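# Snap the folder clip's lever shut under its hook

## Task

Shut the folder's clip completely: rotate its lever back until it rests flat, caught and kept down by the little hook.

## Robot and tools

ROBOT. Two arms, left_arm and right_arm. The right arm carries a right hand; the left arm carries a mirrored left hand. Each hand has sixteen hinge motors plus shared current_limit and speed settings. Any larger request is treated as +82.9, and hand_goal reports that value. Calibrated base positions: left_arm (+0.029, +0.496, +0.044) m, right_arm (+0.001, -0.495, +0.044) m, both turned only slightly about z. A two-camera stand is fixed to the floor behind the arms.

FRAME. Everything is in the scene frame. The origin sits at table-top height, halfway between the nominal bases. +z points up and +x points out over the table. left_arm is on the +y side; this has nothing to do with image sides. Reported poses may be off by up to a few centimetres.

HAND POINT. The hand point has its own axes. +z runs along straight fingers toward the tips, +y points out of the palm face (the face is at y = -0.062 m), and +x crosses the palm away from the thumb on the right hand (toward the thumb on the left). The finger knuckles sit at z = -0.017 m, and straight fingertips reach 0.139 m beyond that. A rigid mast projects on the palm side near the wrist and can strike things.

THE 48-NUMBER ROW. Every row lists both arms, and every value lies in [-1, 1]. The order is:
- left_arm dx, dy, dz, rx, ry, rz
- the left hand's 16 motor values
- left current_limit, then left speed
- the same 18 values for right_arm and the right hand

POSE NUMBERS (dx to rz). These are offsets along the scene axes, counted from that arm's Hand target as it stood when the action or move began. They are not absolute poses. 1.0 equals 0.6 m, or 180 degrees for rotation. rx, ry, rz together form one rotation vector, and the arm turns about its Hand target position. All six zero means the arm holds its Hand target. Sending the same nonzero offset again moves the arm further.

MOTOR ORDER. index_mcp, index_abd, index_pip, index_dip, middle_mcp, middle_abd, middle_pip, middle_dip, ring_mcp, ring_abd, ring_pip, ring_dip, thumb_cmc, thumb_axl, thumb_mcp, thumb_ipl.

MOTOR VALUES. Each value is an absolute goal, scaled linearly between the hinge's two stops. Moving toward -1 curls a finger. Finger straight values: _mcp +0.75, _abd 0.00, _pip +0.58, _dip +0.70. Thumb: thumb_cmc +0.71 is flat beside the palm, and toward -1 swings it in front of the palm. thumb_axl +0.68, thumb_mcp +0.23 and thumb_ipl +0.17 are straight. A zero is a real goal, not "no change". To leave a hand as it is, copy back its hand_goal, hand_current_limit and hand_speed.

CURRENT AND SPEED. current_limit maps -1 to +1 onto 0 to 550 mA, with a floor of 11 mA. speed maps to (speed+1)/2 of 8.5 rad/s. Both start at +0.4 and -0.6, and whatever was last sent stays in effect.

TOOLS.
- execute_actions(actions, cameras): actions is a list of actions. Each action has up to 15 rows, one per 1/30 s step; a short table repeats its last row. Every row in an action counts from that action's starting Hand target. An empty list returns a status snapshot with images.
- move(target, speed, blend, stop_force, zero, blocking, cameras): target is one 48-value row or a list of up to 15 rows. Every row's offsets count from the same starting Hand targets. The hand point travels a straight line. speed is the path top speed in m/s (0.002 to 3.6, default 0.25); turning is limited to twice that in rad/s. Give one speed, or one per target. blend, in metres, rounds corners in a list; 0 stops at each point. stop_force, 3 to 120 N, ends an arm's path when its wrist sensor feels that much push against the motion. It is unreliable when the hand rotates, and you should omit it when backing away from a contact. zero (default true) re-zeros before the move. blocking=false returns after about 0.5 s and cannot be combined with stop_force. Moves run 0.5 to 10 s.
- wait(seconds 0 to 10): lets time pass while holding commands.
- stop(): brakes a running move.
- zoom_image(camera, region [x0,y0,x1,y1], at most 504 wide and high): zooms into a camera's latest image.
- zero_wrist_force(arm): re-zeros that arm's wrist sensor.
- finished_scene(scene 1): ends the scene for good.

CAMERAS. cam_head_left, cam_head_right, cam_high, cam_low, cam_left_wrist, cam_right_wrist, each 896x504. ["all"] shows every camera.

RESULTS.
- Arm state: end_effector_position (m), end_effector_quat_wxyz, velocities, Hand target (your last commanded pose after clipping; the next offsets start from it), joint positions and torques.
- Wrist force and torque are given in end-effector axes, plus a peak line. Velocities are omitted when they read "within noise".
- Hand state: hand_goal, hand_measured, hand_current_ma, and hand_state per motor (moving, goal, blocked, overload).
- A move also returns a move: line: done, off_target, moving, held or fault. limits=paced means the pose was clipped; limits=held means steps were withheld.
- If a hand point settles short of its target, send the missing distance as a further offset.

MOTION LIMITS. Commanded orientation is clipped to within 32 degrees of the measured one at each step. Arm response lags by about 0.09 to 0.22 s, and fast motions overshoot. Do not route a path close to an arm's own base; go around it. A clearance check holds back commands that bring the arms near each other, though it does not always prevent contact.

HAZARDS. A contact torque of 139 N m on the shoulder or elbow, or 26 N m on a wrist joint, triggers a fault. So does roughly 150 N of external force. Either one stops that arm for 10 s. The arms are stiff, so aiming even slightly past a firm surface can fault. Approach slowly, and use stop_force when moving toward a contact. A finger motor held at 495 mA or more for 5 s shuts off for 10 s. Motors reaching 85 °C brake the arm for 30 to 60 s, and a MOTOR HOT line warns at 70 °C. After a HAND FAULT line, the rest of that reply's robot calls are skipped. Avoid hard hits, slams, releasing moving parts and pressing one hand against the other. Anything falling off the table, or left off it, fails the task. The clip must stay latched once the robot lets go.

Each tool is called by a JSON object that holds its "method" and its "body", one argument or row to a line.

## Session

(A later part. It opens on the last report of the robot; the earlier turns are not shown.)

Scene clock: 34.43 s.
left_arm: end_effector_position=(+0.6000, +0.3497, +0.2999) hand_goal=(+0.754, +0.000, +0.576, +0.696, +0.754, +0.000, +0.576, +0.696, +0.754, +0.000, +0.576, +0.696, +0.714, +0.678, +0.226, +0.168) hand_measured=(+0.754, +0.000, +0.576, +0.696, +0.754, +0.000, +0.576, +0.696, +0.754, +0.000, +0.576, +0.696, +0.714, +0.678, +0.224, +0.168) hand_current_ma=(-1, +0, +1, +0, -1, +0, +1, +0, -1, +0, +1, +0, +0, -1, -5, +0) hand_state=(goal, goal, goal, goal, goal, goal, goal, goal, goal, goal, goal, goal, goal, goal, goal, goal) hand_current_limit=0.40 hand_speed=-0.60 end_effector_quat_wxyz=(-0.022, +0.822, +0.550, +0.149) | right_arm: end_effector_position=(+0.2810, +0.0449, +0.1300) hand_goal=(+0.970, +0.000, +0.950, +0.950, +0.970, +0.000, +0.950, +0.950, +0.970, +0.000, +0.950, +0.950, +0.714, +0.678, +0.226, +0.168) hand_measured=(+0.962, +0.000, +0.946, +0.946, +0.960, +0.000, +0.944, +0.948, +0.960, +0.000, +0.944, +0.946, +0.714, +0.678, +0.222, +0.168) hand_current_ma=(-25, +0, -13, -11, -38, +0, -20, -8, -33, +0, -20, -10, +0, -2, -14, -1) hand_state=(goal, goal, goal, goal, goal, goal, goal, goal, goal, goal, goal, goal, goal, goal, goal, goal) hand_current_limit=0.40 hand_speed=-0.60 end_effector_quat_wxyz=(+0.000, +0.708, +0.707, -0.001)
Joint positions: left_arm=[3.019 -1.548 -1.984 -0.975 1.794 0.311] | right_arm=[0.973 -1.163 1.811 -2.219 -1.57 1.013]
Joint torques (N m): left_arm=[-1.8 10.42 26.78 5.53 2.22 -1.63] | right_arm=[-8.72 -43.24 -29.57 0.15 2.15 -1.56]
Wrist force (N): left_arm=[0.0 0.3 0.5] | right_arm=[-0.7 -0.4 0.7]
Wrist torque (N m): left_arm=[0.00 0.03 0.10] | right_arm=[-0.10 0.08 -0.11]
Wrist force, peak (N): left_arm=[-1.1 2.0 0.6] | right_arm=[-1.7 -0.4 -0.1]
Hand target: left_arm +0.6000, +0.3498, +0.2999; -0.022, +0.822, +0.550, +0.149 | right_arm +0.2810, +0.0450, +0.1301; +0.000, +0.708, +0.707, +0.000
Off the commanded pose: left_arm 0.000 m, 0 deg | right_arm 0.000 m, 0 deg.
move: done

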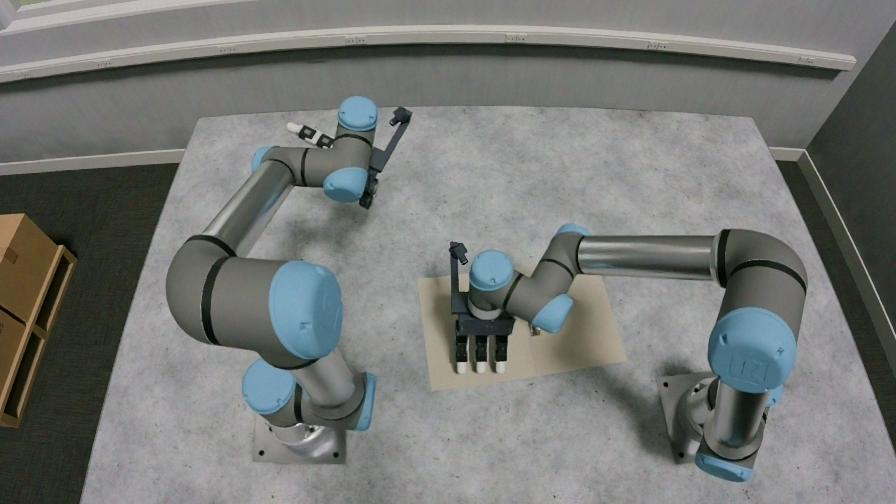

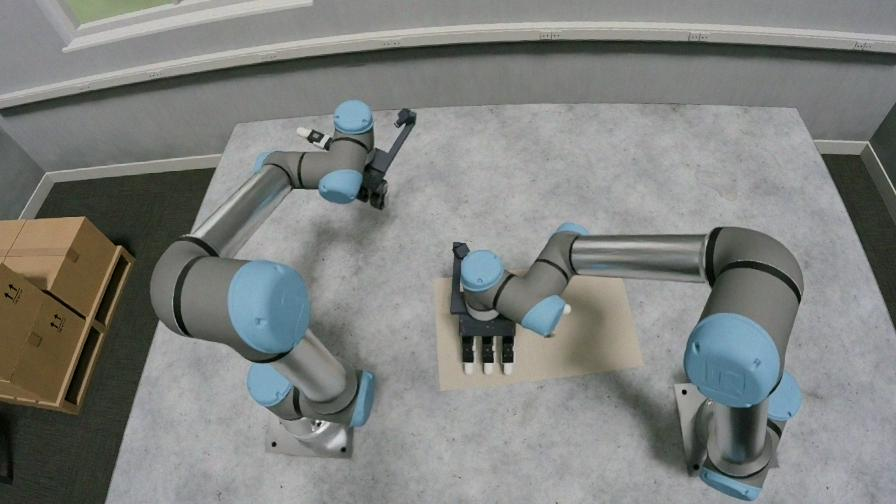

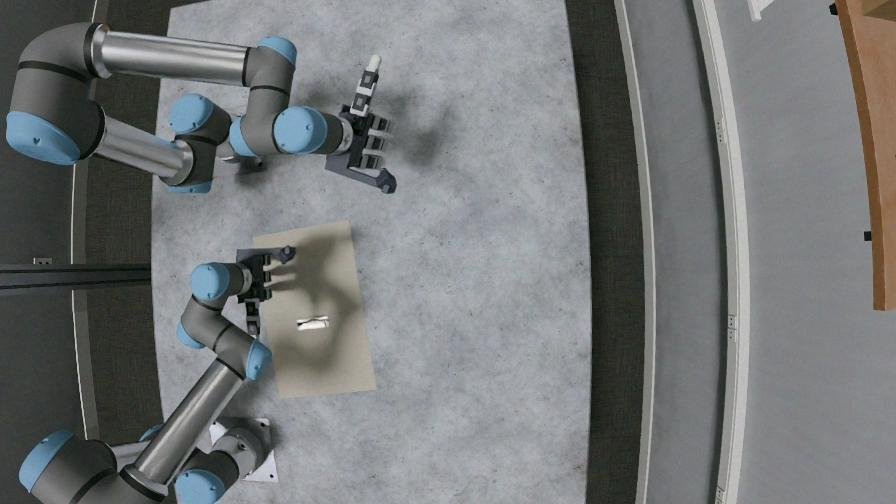

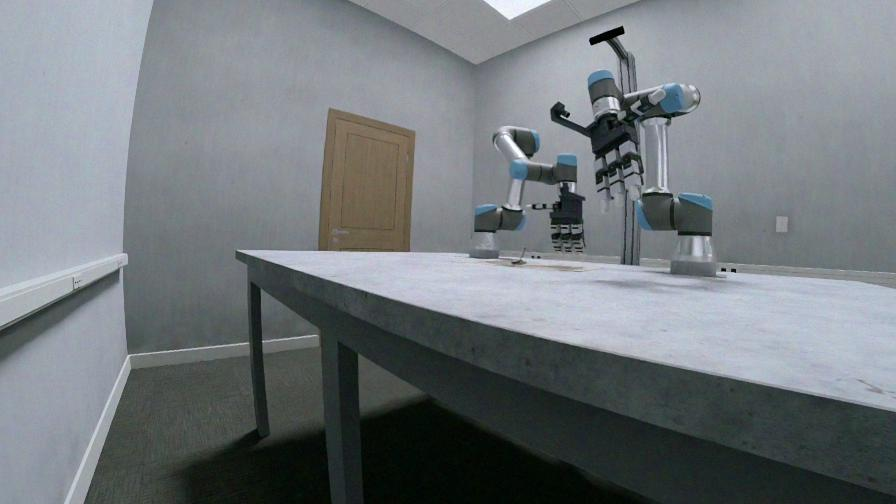

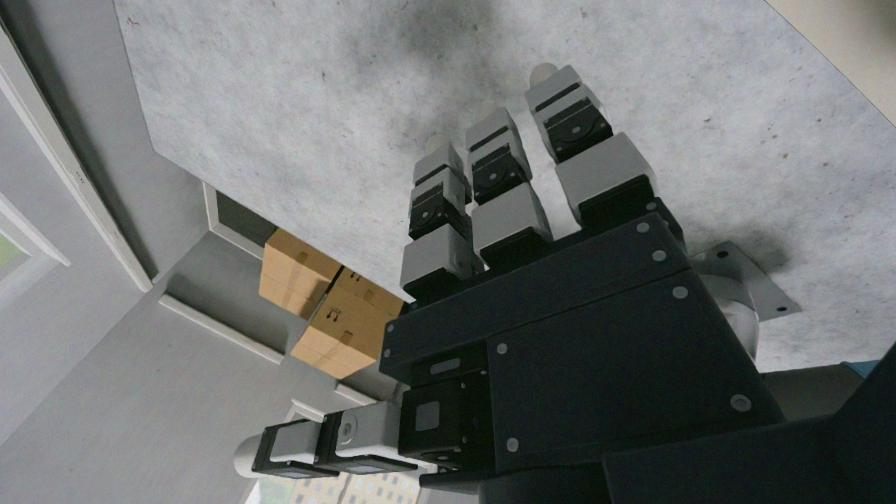

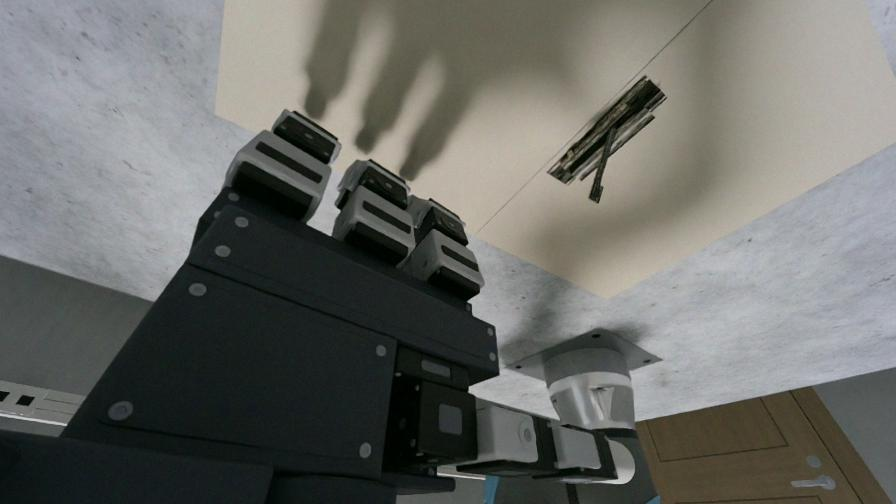

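{"method": "move", "body": {
  "target": [
    [0,0,0,0,0,0,0.754,0,0.576,0.696,0.754,0,0.576,0.696,0.754,0,0.576,0.696,0.714,0.678,0.226,0.168,0.4,-0.6,-0.0017,-0.108,0.15,0,0,0.5,0.97,0,0.95,0.95,0.97,0,0.95,0.95,0.97,0,0.95,0.95,0.714,0.678,0.226,0.168,0.4,-0.6],
    [0,0,0,0,0,0,0.754,0,0.576,0.696,0.754,0,0.576,0.696,0.754,0,0.576,0.696,0.714,0.678,0.226,0.168,0.4,-0.6,-0.0017,-0.2217,0.15,0,0,1.0,0.754,0,0.576,0.696,0.97,0,0.95,0.95,0.97,0,0.95,0.95,0.714,0.678,0.226,0.168,0.4,-0.6]
  ],
  "speed": 0.35,
  "blend": 0.03,
  "cameras": ["all"]
}}

Scene clock: 50.50 s.
left_arm: end_effector_position=(+0.6000, +0.3498, +0.2999) hand_goal=(+0.754, +0.000, +0.576, +0.696, +0.754, +0.000, +0.576, +0.696, +0.754, +0.000, +0.576, +0.696, +0.714, +0.678, +0.226, +0.168) hand_measured=(+0.754, +0.000, +0.576, +0.696, +0.754, +0.000, +0.576, +0.696, +0.754, +0.000, +0.576, +0.696, +0.714, +0.678, +0.224, +0.168) hand_current_ma=(-1, +0, +1, +0, -1, +0, +1, +0, -1, +0, +1, +0, +0, -1, -5, +0) hand_state=(goal, goal, goal, goal, goal, goal, goal, goal, goal, goal, goal, goal, goal, goal, goal, goal) hand_current_limit=0.40 hand_speed=-0.60 end_effector_quat_wxyz=(-0.022, +0.822, +0.550, +0.149) | right_arm: end_effector_position=(+0.2800, -0.0881, +0.2201) hand_goal=(+0.754, +0.000, +0.576, +0.696, +0.970, +0.000, +0.950, +0.950, +0.970, +0.000, +0.950, +0.950, +0.714, +0.678, +0.226, +0.168) hand_measured=(+0.754, +0.000, +0.578, +0.700, +0.960, +0.000, +0.944, +0.948, +0.960, +0.000, +0.944, +0.946, +0.714, +0.678, +0.222, +0.168) hand_current_ma=(+1, +0, +6, +9, -38, +0, -20, -8, -33, +0, -20, -10, +0, -2, -14, -1) hand_state=(goal, goal, goal, goal, goal, goal, goal, goal, goal, goal, goal, goal, goal, goal, goal, goal) hand_current_limit=0.40 hand_speed=-0.60 end_effector_quat_wxyz=(+0.000, +0.707, -0.708, +0.000)
Joint positions: left_arm=[3.019 -1.548 -1.984 -0.974 1.794 0.311] | right_arm=[0.52 -1.423 1.892 -2.041 -1.571 -2.581]
Joint torques (N m): left_arm=[-4.32 10.01 26.97 4.56 2.4 0.01] | right_arm=[-8.82 -36.44 -12.29 -4.61 -0.9 -1.74]
Wrist force (N): left_arm=[-0.1 0.1 0.6] | right_arm=[-1.0 -0.5 0.7]
Wrist torque (N m): left_arm=[-0.04 0.05 0.09] | right_arm=[-0.11 0.10 -0.12]
Wrist force, peak (N): left_arm=[0.0 -0.1 0.8] | right_arm=[-1.5 -0.9 0.3]
Hand target: left_arm +0.6000, +0.3498, +0.2999; -0.022, +0.822, +0.550, +0.149 | right_arm +0.2800, -0.0881, +0.2201; +0.000, +0.707, -0.708, +0.000
Off the commanded pose: left_arm 0.000 m, 0 deg | right_arm 0.000 m, 0 deg.
move: done

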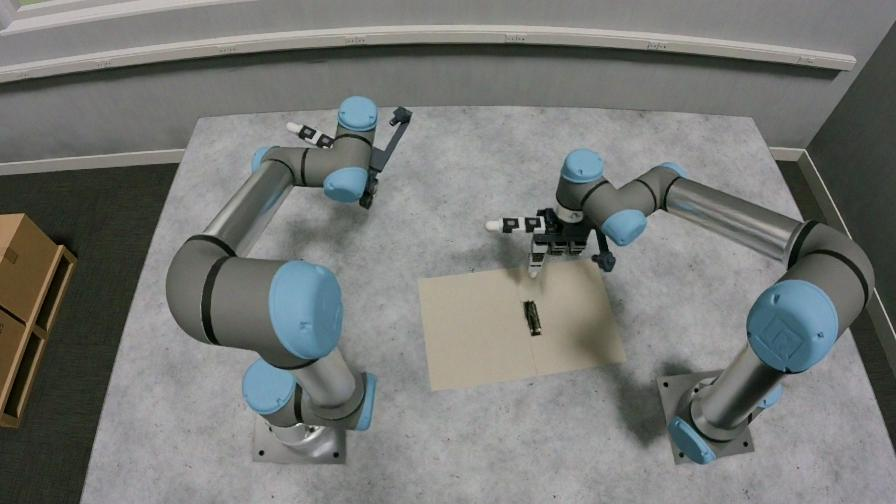

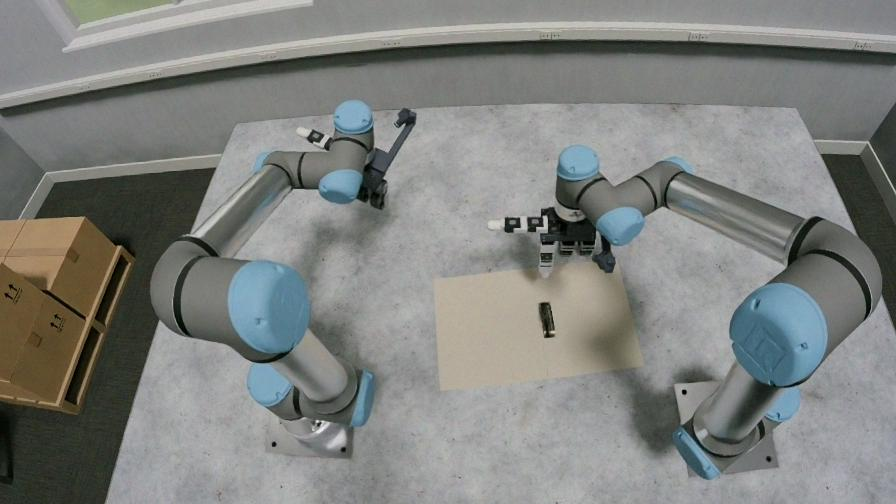

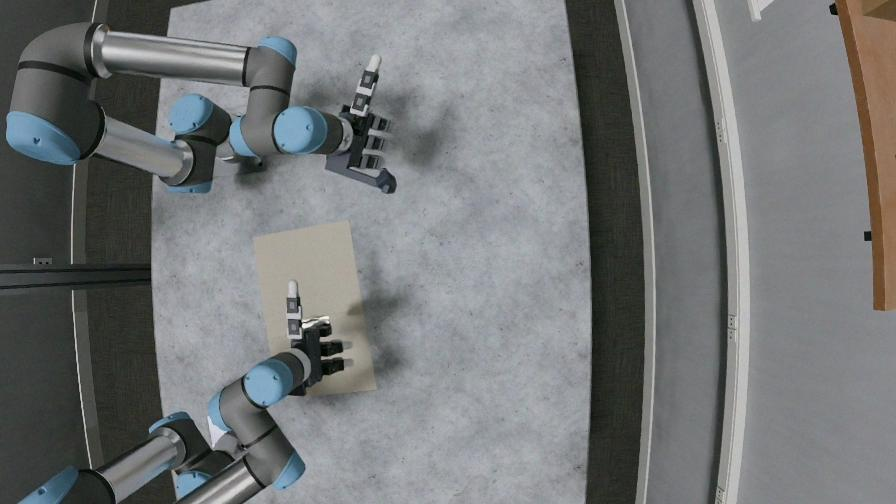

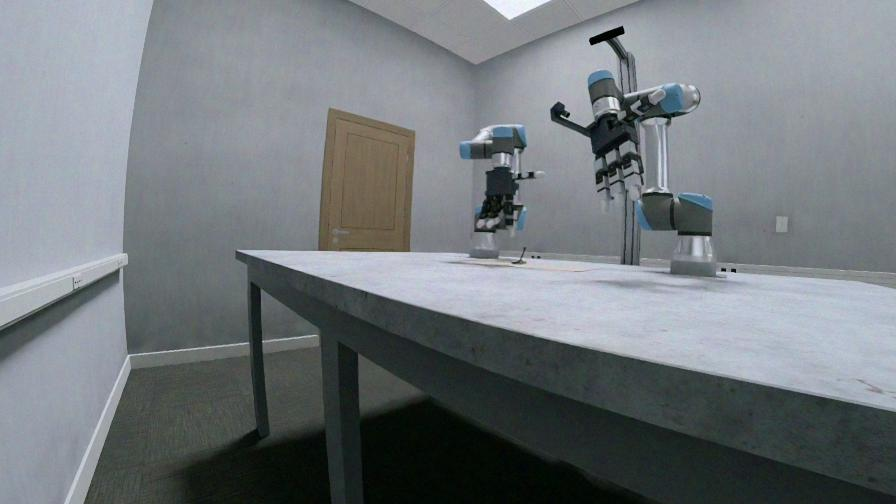

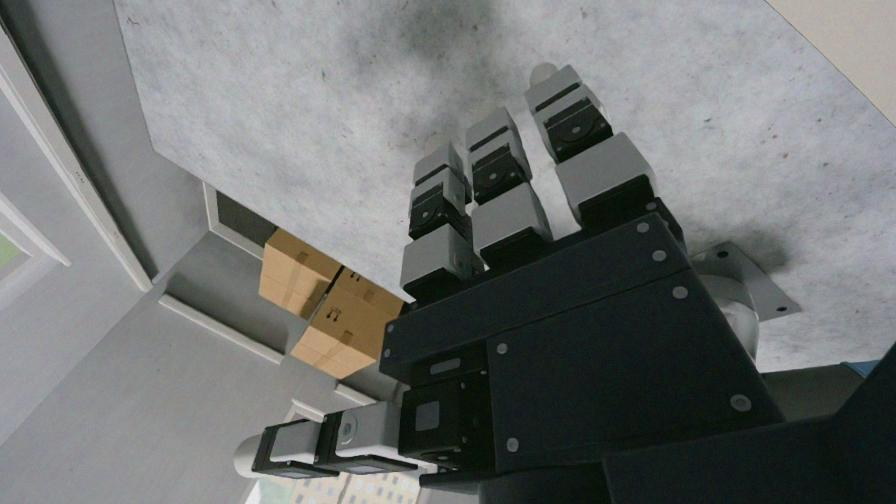

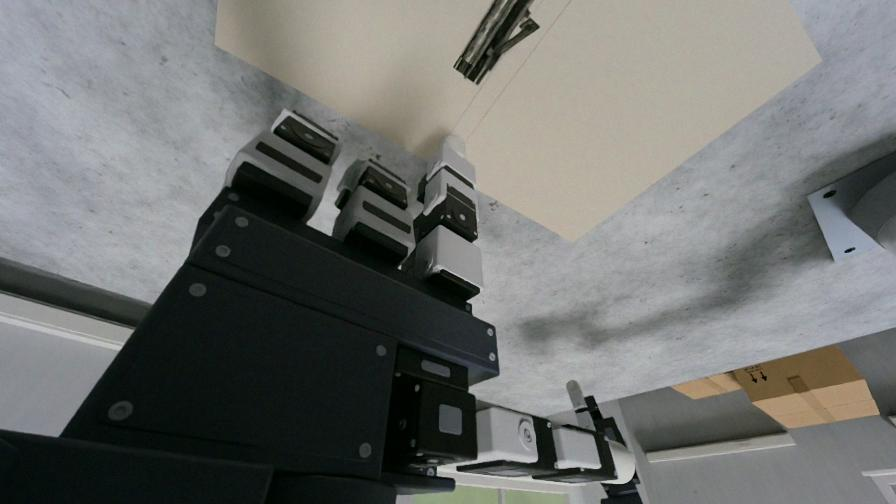

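{"method": "zoom_image", "body": {
  "camera": "cam_right_wrist",
  "region": [440, 0, 560, 100]
}}

{"method": "zoom_image", "body": {
  "camera": "cam_head_left",
  "region": [505, 285, 565, 345]
}}

{"method": "zoom_image", "body": {
  "camera": "cam_head_right",
  "region": [515, 290, 575, 345]
}}

{"method": "zoom_image", "body": {
  "camera": "cam_high",
  "region": [275, 270, 355, 370]
}}

{"method": "zoom_image", "body": {
  "camera": "cam_low",
  "region": [470, 220, 560, 280]
}}

Scaled by 4.200 from the camera's 896x504 image, which has a finer 1280x720 frame.

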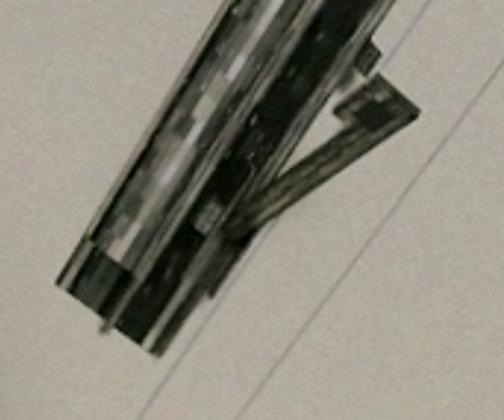

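Scaled by 8.400 from the camera's 896x504 image, which has a finer 1280x720 frame.

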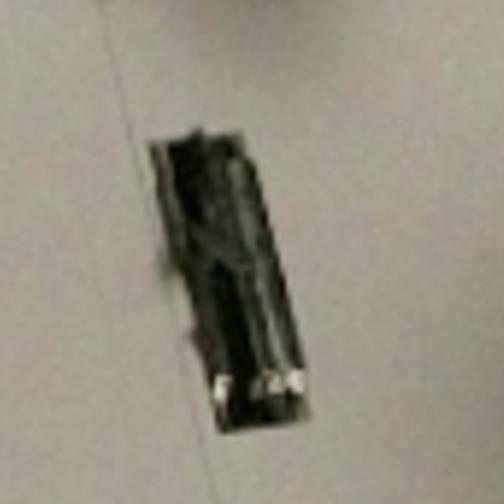

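Scaled by 8.400 from the camera's 896x504 image, which has a finer 1280x720 frame.

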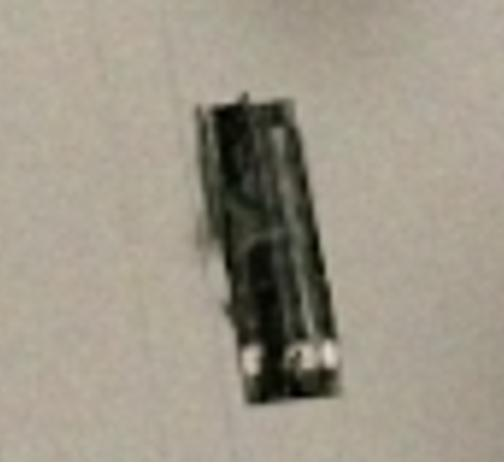

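Scaled by 5.040 from the camera's 896x504 image, which has a finer 1280x720 frame.

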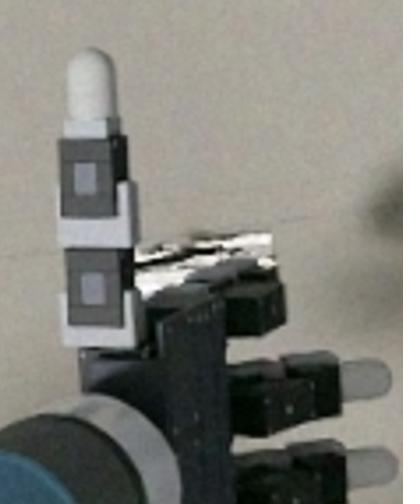

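Scaled by 5.600 from the camera's 896x504 image, which has a finer 1280x720 frame.

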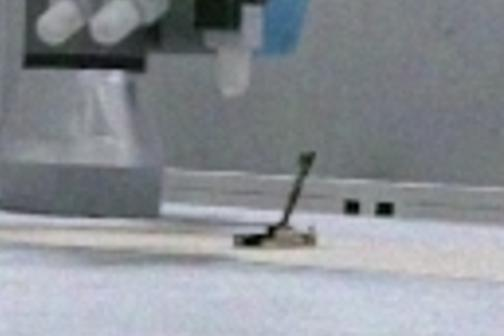

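{"method": "move", "body": {
  "target": [0,0,0,0,0,0,0.754,0,0.576,0.696,0.754,0,0.576,0.696,0.754,0,0.576,0.696,0.714,0.678,0.226,0.168,0.4,-0.6,0.005,-0.1165,-0.18,0,0,0,0.97,0,0.95,0.95,0.97,0,0.95,0.95,0.97,0,0.95,0.95,0.714,0.678,0.226,0.168,0.4,-0.6],
  "speed": 0.2,
  "cameras": ["cam_right_wrist", "cam_head_left"]
}}

Scene clock: 55.63 s.
left_arm: end_effector_position=(+0.6000, +0.3498, +0.2999) hand_goal=(+0.754, +0.000, +0.576, +0.696, +0.754, +0.000, +0.576, +0.696, +0.754, +0.000, +0.576, +0.696, +0.714, +0.678, +0.226, +0.168) hand_measured=(+0.754, +0.000, +0.576, +0.696, +0.754, +0.000, +0.576, +0.696, +0.754, +0.000, +0.576, +0.696, +0.714, +0.678, +0.224, +0.168) hand_current_ma=(-1, +0, +1, +0, -1, +0, +1, +0, -1, +0, +1, +0, +0, -1, -5, +0) hand_state=(goal, goal, goal, goal, goal, goal, goal, goal, goal, goal, goal, goal, goal, goal, goal, goal) hand_current_limit=0.40 hand_speed=-0.60 end_effector_quat_wxyz=(-0.022, +0.822, +0.550, +0.149) | right_arm: end_effector_position=(+0.2830, -0.1579, +0.1122) hand_goal=(+0.970, +0.000, +0.950, +0.950, +0.970, +0.000, +0.950, +0.950, +0.970, +0.000, +0.950, +0.950, +0.714, +0.678, +0.226, +0.168) hand_measured=(+0.960, +0.000, +0.944, +0.946, +0.960, +0.000, +0.944, +0.948, +0.960, +0.000, +0.944, +0.946, +0.714, +0.678, +0.222, +0.168) hand_current_ma=(-40, +0, -19, -12, -38, +0, -20, -8, -32, +0, -19, -10, +0, -2, -14, -1) hand_state=(goal, goal, goal, goal, goal, goal, goal, goal, goal, goal, goal, goal, goal, goal, goal, goal) hand_current_limit=0.40 hand_speed=-0.60 end_effector_quat_wxyz=(+0.000, +0.707, -0.708, +0.000)
Joint positions: left_arm=[3.019 -1.548 -1.984 -0.974 1.794 0.311] | right_arm=[0.391 -1.357 2.153 -2.368 -1.571 -2.71]
Joint torques (N m): left_arm=[-5.12 9.87 26.51 3.33 2.09 -0.01] | right_arm=[-0.86 -28.43 -10.29 -4.44 0.75 -0.28]
Wrist force (N): left_arm=[0.1 0.3 0.5] | right_arm=[-1.1 -0.6 0.5]
Wrist torque (N m): left_arm=[0.00 0.02 0.11] | right_arm=[-0.09 0.09 -0.13]
Wrist force, peak (N): left_arm=[-0.2 0.0 0.8] | right_arm=[-2.3 -0.5 -1.4]
Hand target: left_arm +0.6000, +0.3498, +0.2999; -0.022, +0.822, +0.550, +0.149 | right_arm +0.2830, -0.1580, +0.1121; +0.000, +0.707, -0.708, +0.000
Off the commanded pose: left_arm 0.000 m, 0 deg | right_arm 0.000 m, 0 deg.
move: done
Images, in order (width x height): cam_head_left 896x504, cam_right_wrist 896x504.

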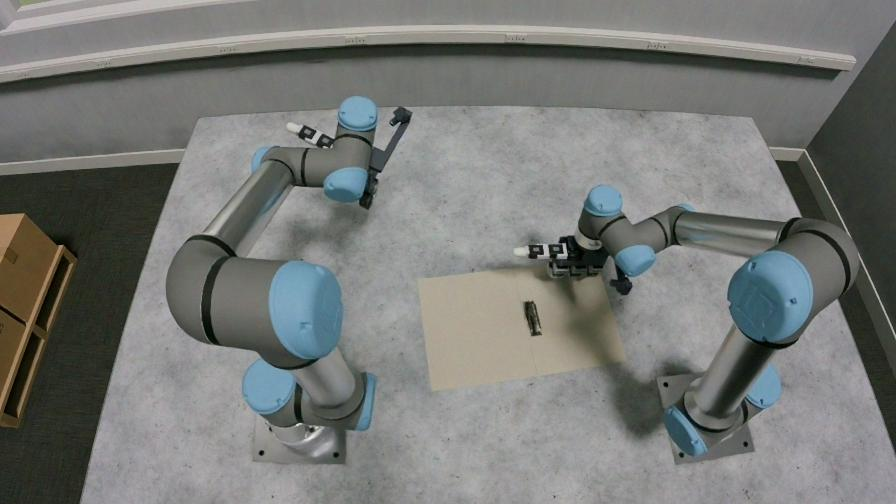

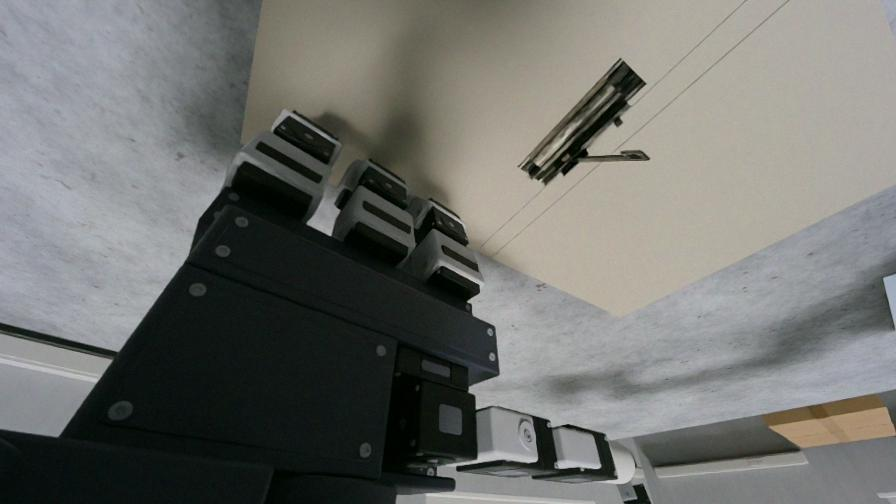

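{"method": "zoom_image", "body": {
  "camera": "cam_right_wrist",
  "region": [510, 50, 660, 195]
}}

{"method": "zoom_image", "body": {
  "camera": "cam_right_wrist",
  "region": [560, 110, 660, 190]
}}

Scaled by 3.360 from the camera's 896x504 image, which has a finer 1280x720 frame.

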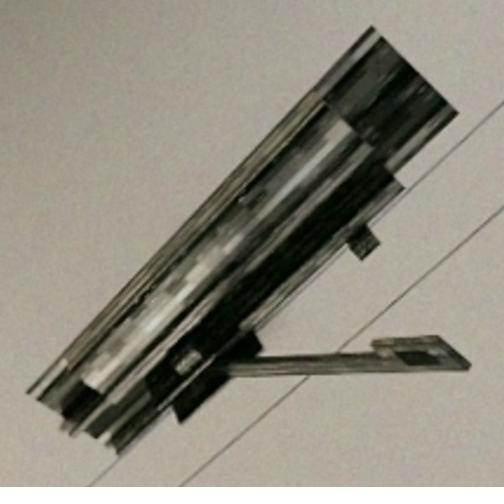

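Scaled by 5.040 from the camera's 896x504 image, which has a finer 1280x720 frame.

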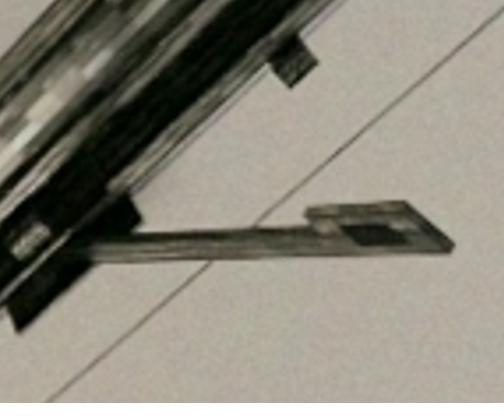

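{"method": "move", "body": {
  "target": [
    [0,0,0,0,0,0,0.754,0,0.576,0.696,0.754,0,0.576,0.696,0.754,0,0.576,0.696,0.714,0.678,0.226,0.168,0.4,-0.6,0,0,0.147,0,0,0,0.97,0,0.95,0.95,0.97,0,0.95,0.95,0.97,0,0.95,0.95,0.714,0.678,0.226,0.168,0.4,-0.6],
    [0,0,0,0,0,0,0.754,0,0.576,0.696,0.754,0,0.576,0.696,0.754,0,0.576,0.696,0.714,0.678,0.226,0.168,0.4,-0.6,-0.0817,0.1133,0.1417,0,0,0,0.754,0,0.576,0.696,0.97,0,0.95,0.95,0.97,0,0.95,0.95,0.714,0.678,0.226,0.168,0.4,-0.6]
  ],
  "speed": 0.2,
  "blend": 0.04,
  "cameras": ["cam_right_wrist", "cam_head_left", "cam_high", "cam_low"]
}}

Scene clock: 64.27 s.
left_arm: end_effector_position=(+0.6000, +0.3498, +0.2999) hand_goal=(+0.754, +0.000, +0.576, +0.696, +0.754, +0.000, +0.576, +0.696, +0.754, +0.000, +0.576, +0.696, +0.714, +0.678, +0.226, +0.168) hand_measured=(+0.754, +0.000, +0.576, +0.696, +0.754, +0.000, +0.576, +0.696, +0.754, +0.000, +0.576, +0.696, +0.714, +0.678, +0.224, +0.168) hand_current_ma=(-1, +0, +1, +0, -1, +0, +1, +0, -1, +0, +1, +0, +0, -1, -5, +0) hand_state=(goal, goal, goal, goal, goal, goal, goal, goal, goal, goal, goal, goal, goal, goal, goal, goal) hand_current_limit=0.40 hand_speed=-0.60 end_effector_quat_wxyz=(-0.022, +0.822, +0.550, +0.149) | right_arm: end_effector_position=(+0.2340, -0.0900, +0.1972) hand_goal=(+0.754, +0.000, +0.576, +0.696, +0.970, +0.000, +0.950, +0.950, +0.970, +0.000, +0.950, +0.950, +0.714, +0.678, +0.226, +0.168) hand_measured=(+0.754, +0.000, +0.578, +0.700, +0.960, +0.000, +0.944, +0.948, +0.960, +0.000, +0.944, +0.946, +0.714, +0.678, +0.222, +0.168) hand_current_ma=(+1, +0, +6, +9, -37, +0, -19, -8, -32, +0, -19, -10, +0, -2, -14, -1) hand_state=(goal, goal, goal, goal, goal, goal, goal, goal, goal, goal, goal, goal, goal, goal, goal, goal) hand_current_limit=0.40 hand_speed=-0.60 end_effector_quat_wxyz=(+0.000, +0.707, -0.708, +0.000)
Joint positions: left_arm=[3.019 -1.548 -1.984 -0.974 1.794 0.311] | right_arm=[0.568 -1.469 2.011 -2.115 -1.572 -2.533]
Joint torques (N m): left_arm=[-5.04 9.46 26.96 2.5 2.38 0.26] | right_arm=[8.88 -33.99 -11.46 0.12 -1.23 1.48]
Wrist force (N): left_arm=[0.0 -0.1 0.3] | right_arm=[-0.9 -0.5 0.8]
Wrist torque (N m): left_arm=[-0.04 0.02 0.11] | right_arm=[-0.10 0.09 -0.04]
Wrist force, peak (N): left_arm=[0.0 0.2 0.7] | right_arm=[-1.0 -0.2 2.7]
Hand target: left_arm +0.6000, +0.3498, +0.2999; -0.022, +0.822, +0.550, +0.149 | right_arm +0.2340, -0.0900, +0.1972; +0.000, +0.707, -0.708, +0.000
Off the commanded pose: left_arm 0.000 m, 0 deg | right_arm 0.000 m, 0 deg.
move: done
Images, in order (width x height): cam_head_left 896x504, cam_high 896x504, cam_low 896x504, cam_right_wrist 896x504.

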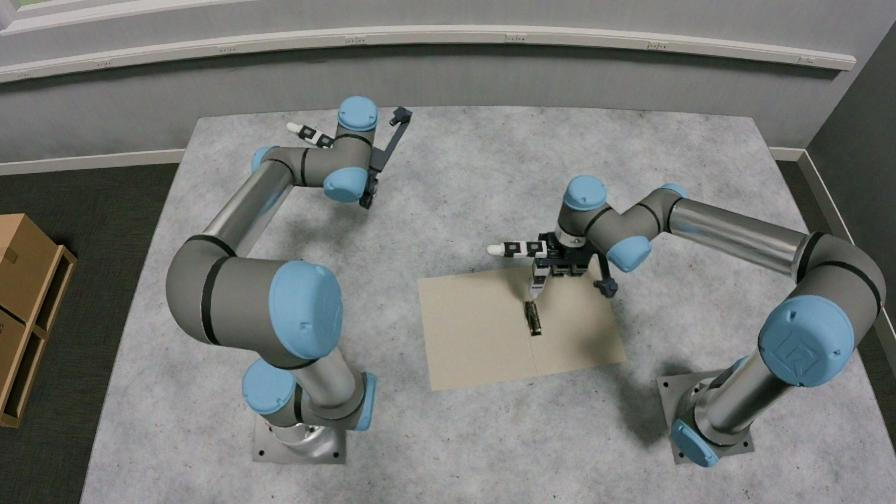

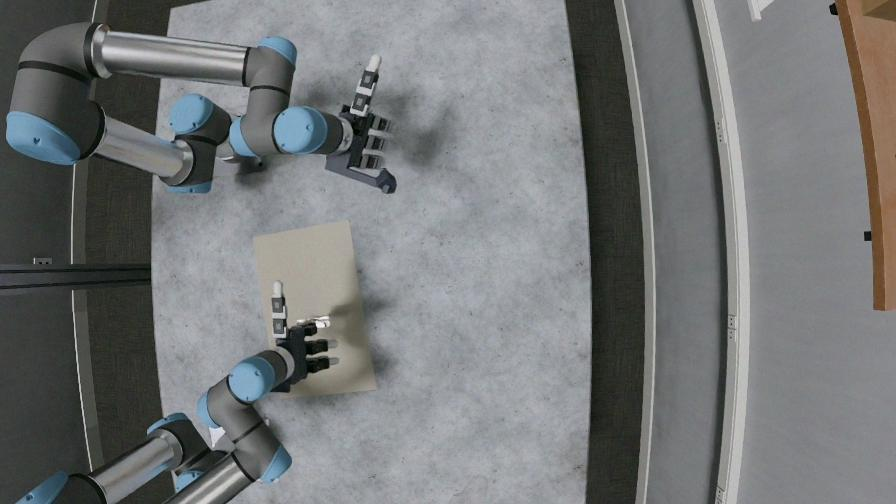

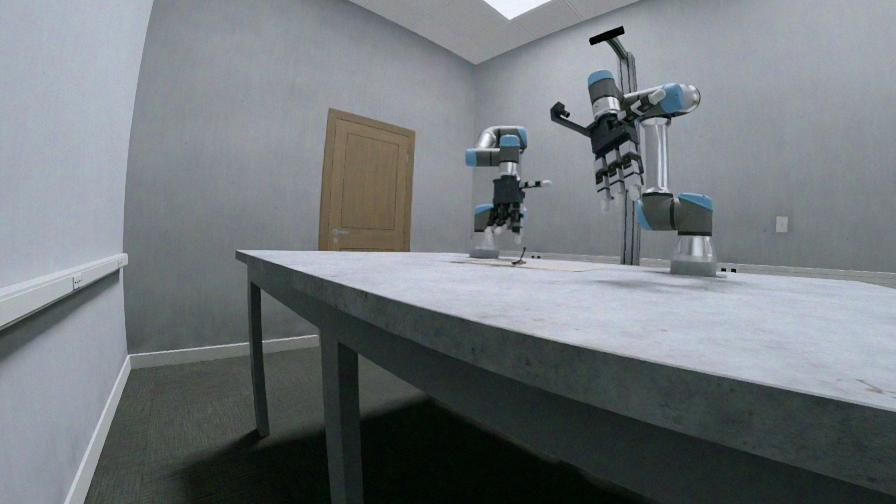

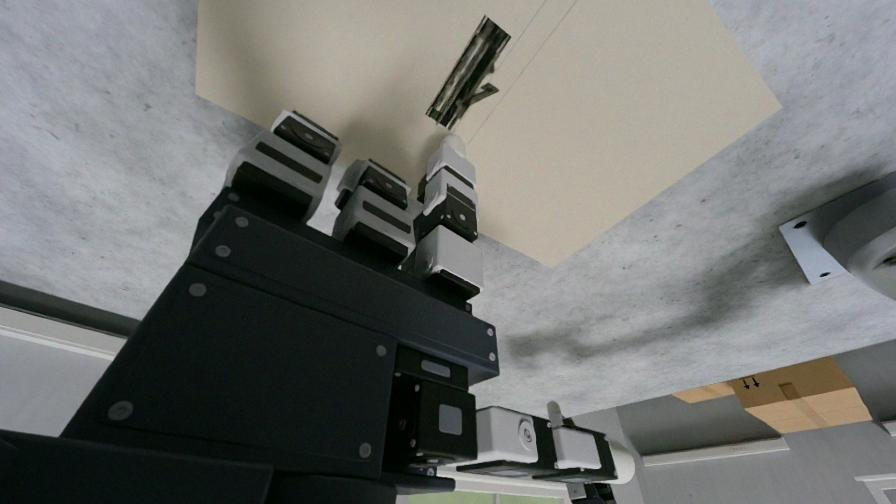

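{"method": "zoom_image", "body": {
  "camera": "cam_right_wrist",
  "region": [400, 10, 540, 170]
}}

{"method": "zoom_image", "body": {
  "camera": "cam_low",
  "region": [470, 220, 560, 280]
}}

{"method": "zoom_image", "body": {
  "camera": "cam_head_left",
  "region": [500, 270, 570, 340]
}}

Scaled by 3.150 from the camera's 896x504 image, which has a finer 1280x720 frame.

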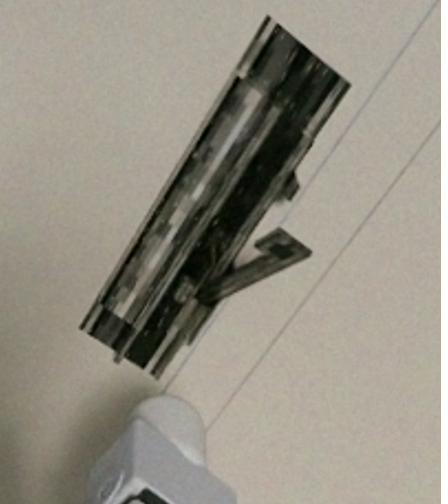

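Scaled by 5.600 from the camera's 896x504 image, which has a finer 1280x720 frame.

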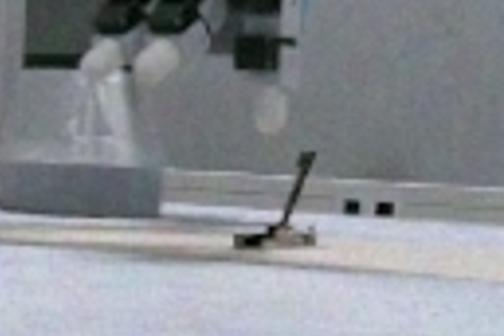

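Scaled by 7.200 from the camera's 896x504 image, which has a finer 1280x720 frame.

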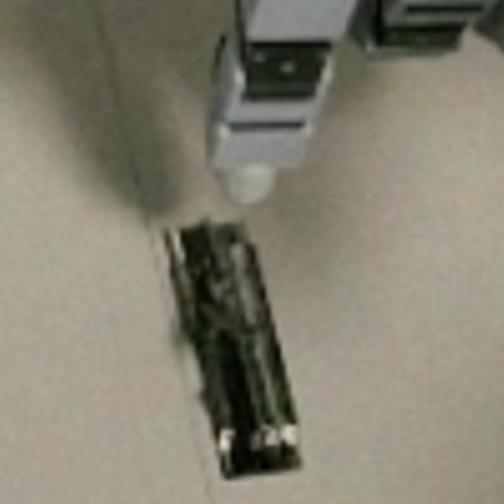

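{"method": "move", "body": {
  "target": [0,0,0,0,0,0,0.754,0,0.576,0.696,0.754,0,0.576,0.696,0.754,0,0.576,0.696,0.714,0.678,0.226,0.168,0.4,-0.6,-0.03,0.015,-0.0287,0,0,0,0.754,0,0.576,0.696,0.97,0,0.95,0.95,0.97,0,0.95,0.95,0.714,0.678,0.226,0.168,0.4,-0.6],
  "speed": 0.08,
  "cameras": ["cam_right_wrist", "cam_head_left", "cam_low"]
}}

{"method": "zoom_image", "body": {
  "camera": "cam_right_wrist",
  "region": [400, 40, 520, 180]
}}

{"method": "zoom_image", "body": {
  "camera": "cam_low",
  "region": [470, 220, 560, 280]
}}

{"method": "zoom_image", "body": {
  "camera": "cam_head_left",
  "region": [500, 270, 570, 340]
}}

Scene clock: 67.73 s.
left_arm: end_effector_position=(+0.6000, +0.3498, +0.2999) hand_goal=(+0.754, +0.000, +0.576, +0.696, +0.754, +0.000, +0.576, +0.696, +0.754, +0.000, +0.576, +0.696, +0.714, +0.678, +0.226, +0.168) hand_measured=(+0.754, +0.000, +0.576, +0.696, +0.754, +0.000, +0.576, +0.696, +0.754, +0.000, +0.576, +0.696, +0.714, +0.678, +0.224, +0.168) hand_current_ma=(-1, +0, +1, +0, -1, +0, +1, +0, -1, +0, +1, +0, +0, -1, -5, +0) hand_state=(goal, goal, goal, goal, goal, goal, goal, goal, goal, goal, goal, goal, goal, goal, goal, goal) hand_current_limit=0.40 hand_speed=-0.60 end_effector_quat_wxyz=(-0.022, +0.822, +0.550, +0.149) | right_arm: end_effector_position=(+0.2159, -0.0810, +0.1798) hand_goal=(+0.754, +0.000, +0.576, +0.696, +0.970, +0.000, +0.950, +0.950, +0.970, +0.000, +0.950, +0.950, +0.714, +0.678, +0.226, +0.168) hand_measured=(+0.754, +0.000, +0.578, +0.700, +0.960, +0.000, +0.944, +0.948, +0.960, +0.000, +0.944, +0.946, +0.714, +0.678, +0.222, +0.168) hand_current_ma=(+1, +0, +6, +9, -37, +0, -19, -8, -32, +0, -19, -10, +0, -2, -14, -1) hand_state=(goal, goal, goal, goal, goal, goal, goal, goal, goal, goal, goal, goal, goal, goal, goal, goal) hand_current_limit=0.40 hand_speed=-0.60 end_effector_quat_wxyz=(+0.000, +0.707, -0.708, +0.000) end_effector_velocity=(+0.001, -0.001, +0.002) end_effector_angular_velocity=(-0.001, -0.001, +0.002)
Joint positions: left_arm=[3.019 -1.548 -1.984 -0.974 1.794 0.311] | right_arm=[0.605 -1.454 2.047 -2.165 -1.572 -2.496]
Joint velocities: left_arm=[within noise] | right_arm=[-0.002 -0.003 -0.003 0.005 -0.001 -0.003]
Joint torques (N m): left_arm=[-5.19 8.79 25.73 1.76 2.18 0.22] | right_arm=[-7.48 -34.08 -30.35 0.12 -1.46 -1.8]
Wrist force (N): left_arm=[0.1 0.1 0.5] | right_arm=[-0.7 -0.2 0.7]
Wrist torque (N m): left_arm=[-0.03 0.02 0.10] | right_arm=[-0.04 0.09 -0.03]
Wrist force, peak (N): left_arm=[0.2 0.2 0.7] | right_arm=[-0.9 0.0 1.3]
Hand target: left_arm +0.6000, +0.3498, +0.2999; -0.022, +0.822, +0.550, +0.149 | right_arm +0.2160, -0.0810, +0.1799; +0.000, +0.707, -0.708, +0.000
Off the commanded pose: left_arm 0.000 m, 0 deg | right_arm 0.000 m, 0 deg.
move: done
Images, in order (width x height): cam_head_left 896x504, cam_low 896x504, cam_right_wrist 896x504.

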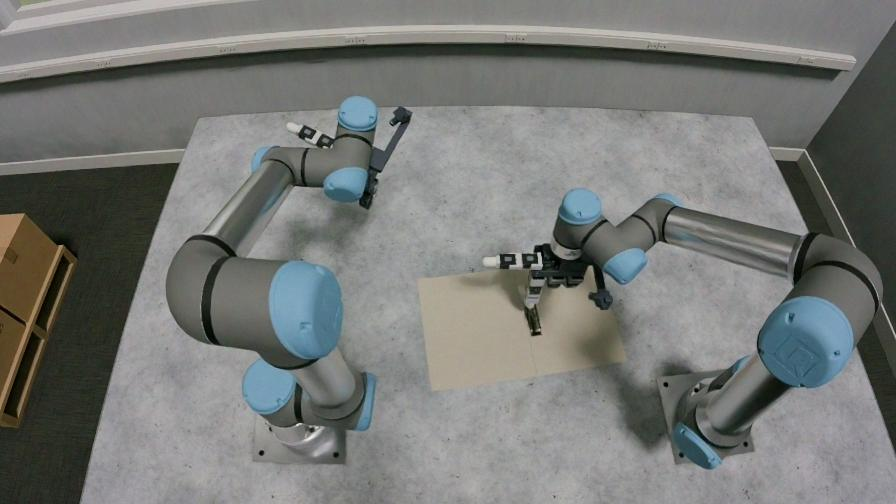

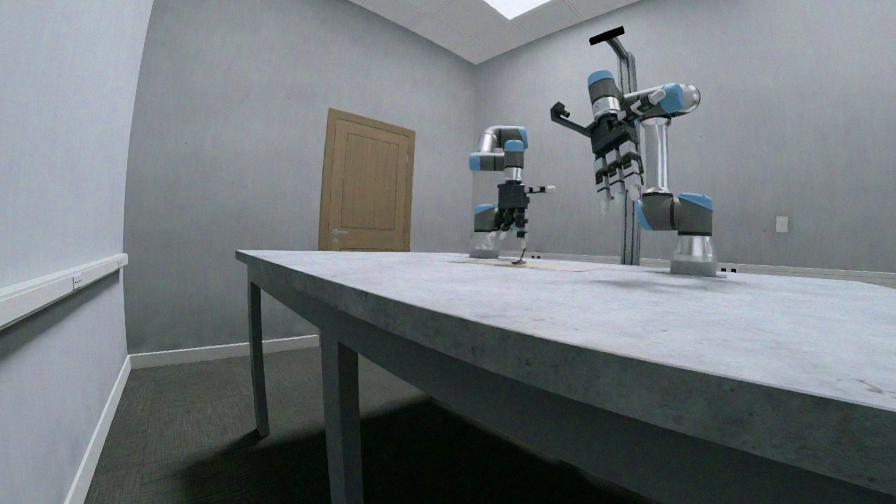

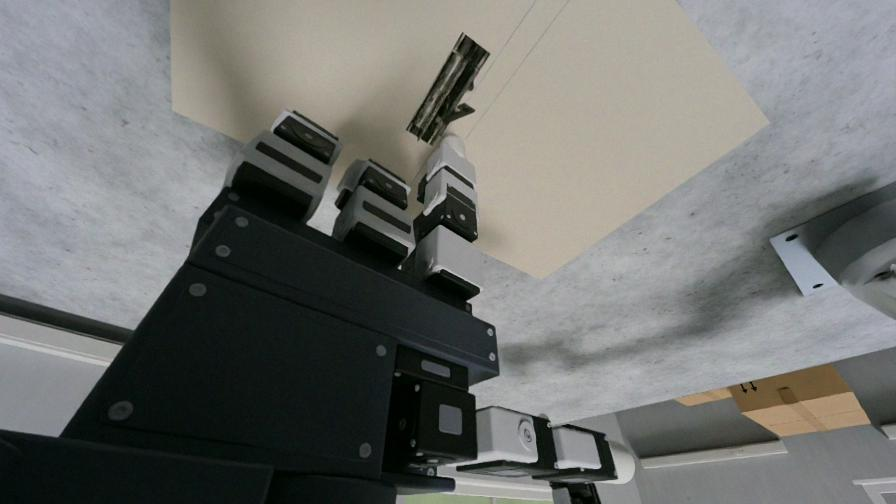

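Scaled by 3.600 from the camera's 896x504 image, which has a finer 1280x720 frame.

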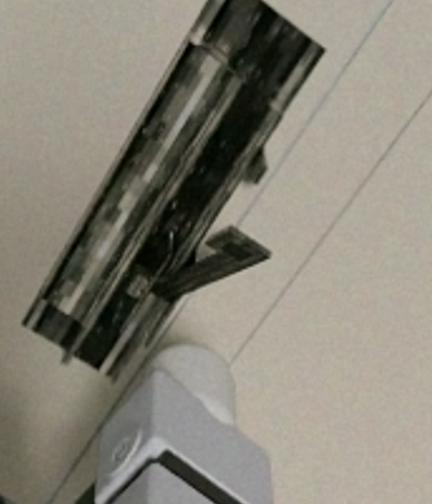

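Scaled by 5.600 from the camera's 896x504 image, which has a finer 1280x720 frame.

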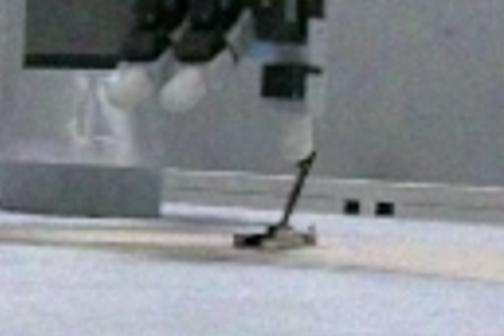

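Scaled by 7.200 from the camera's 896x504 image, which has a finer 1280x720 frame.

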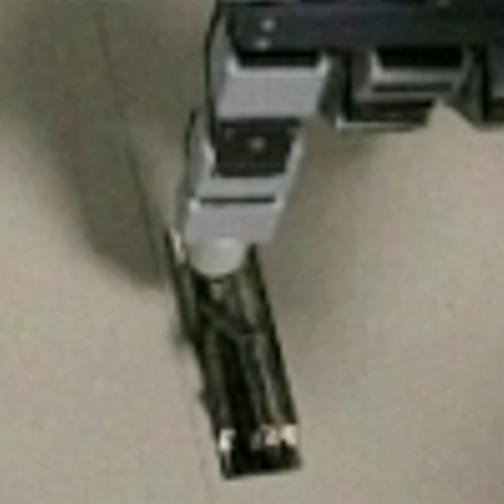

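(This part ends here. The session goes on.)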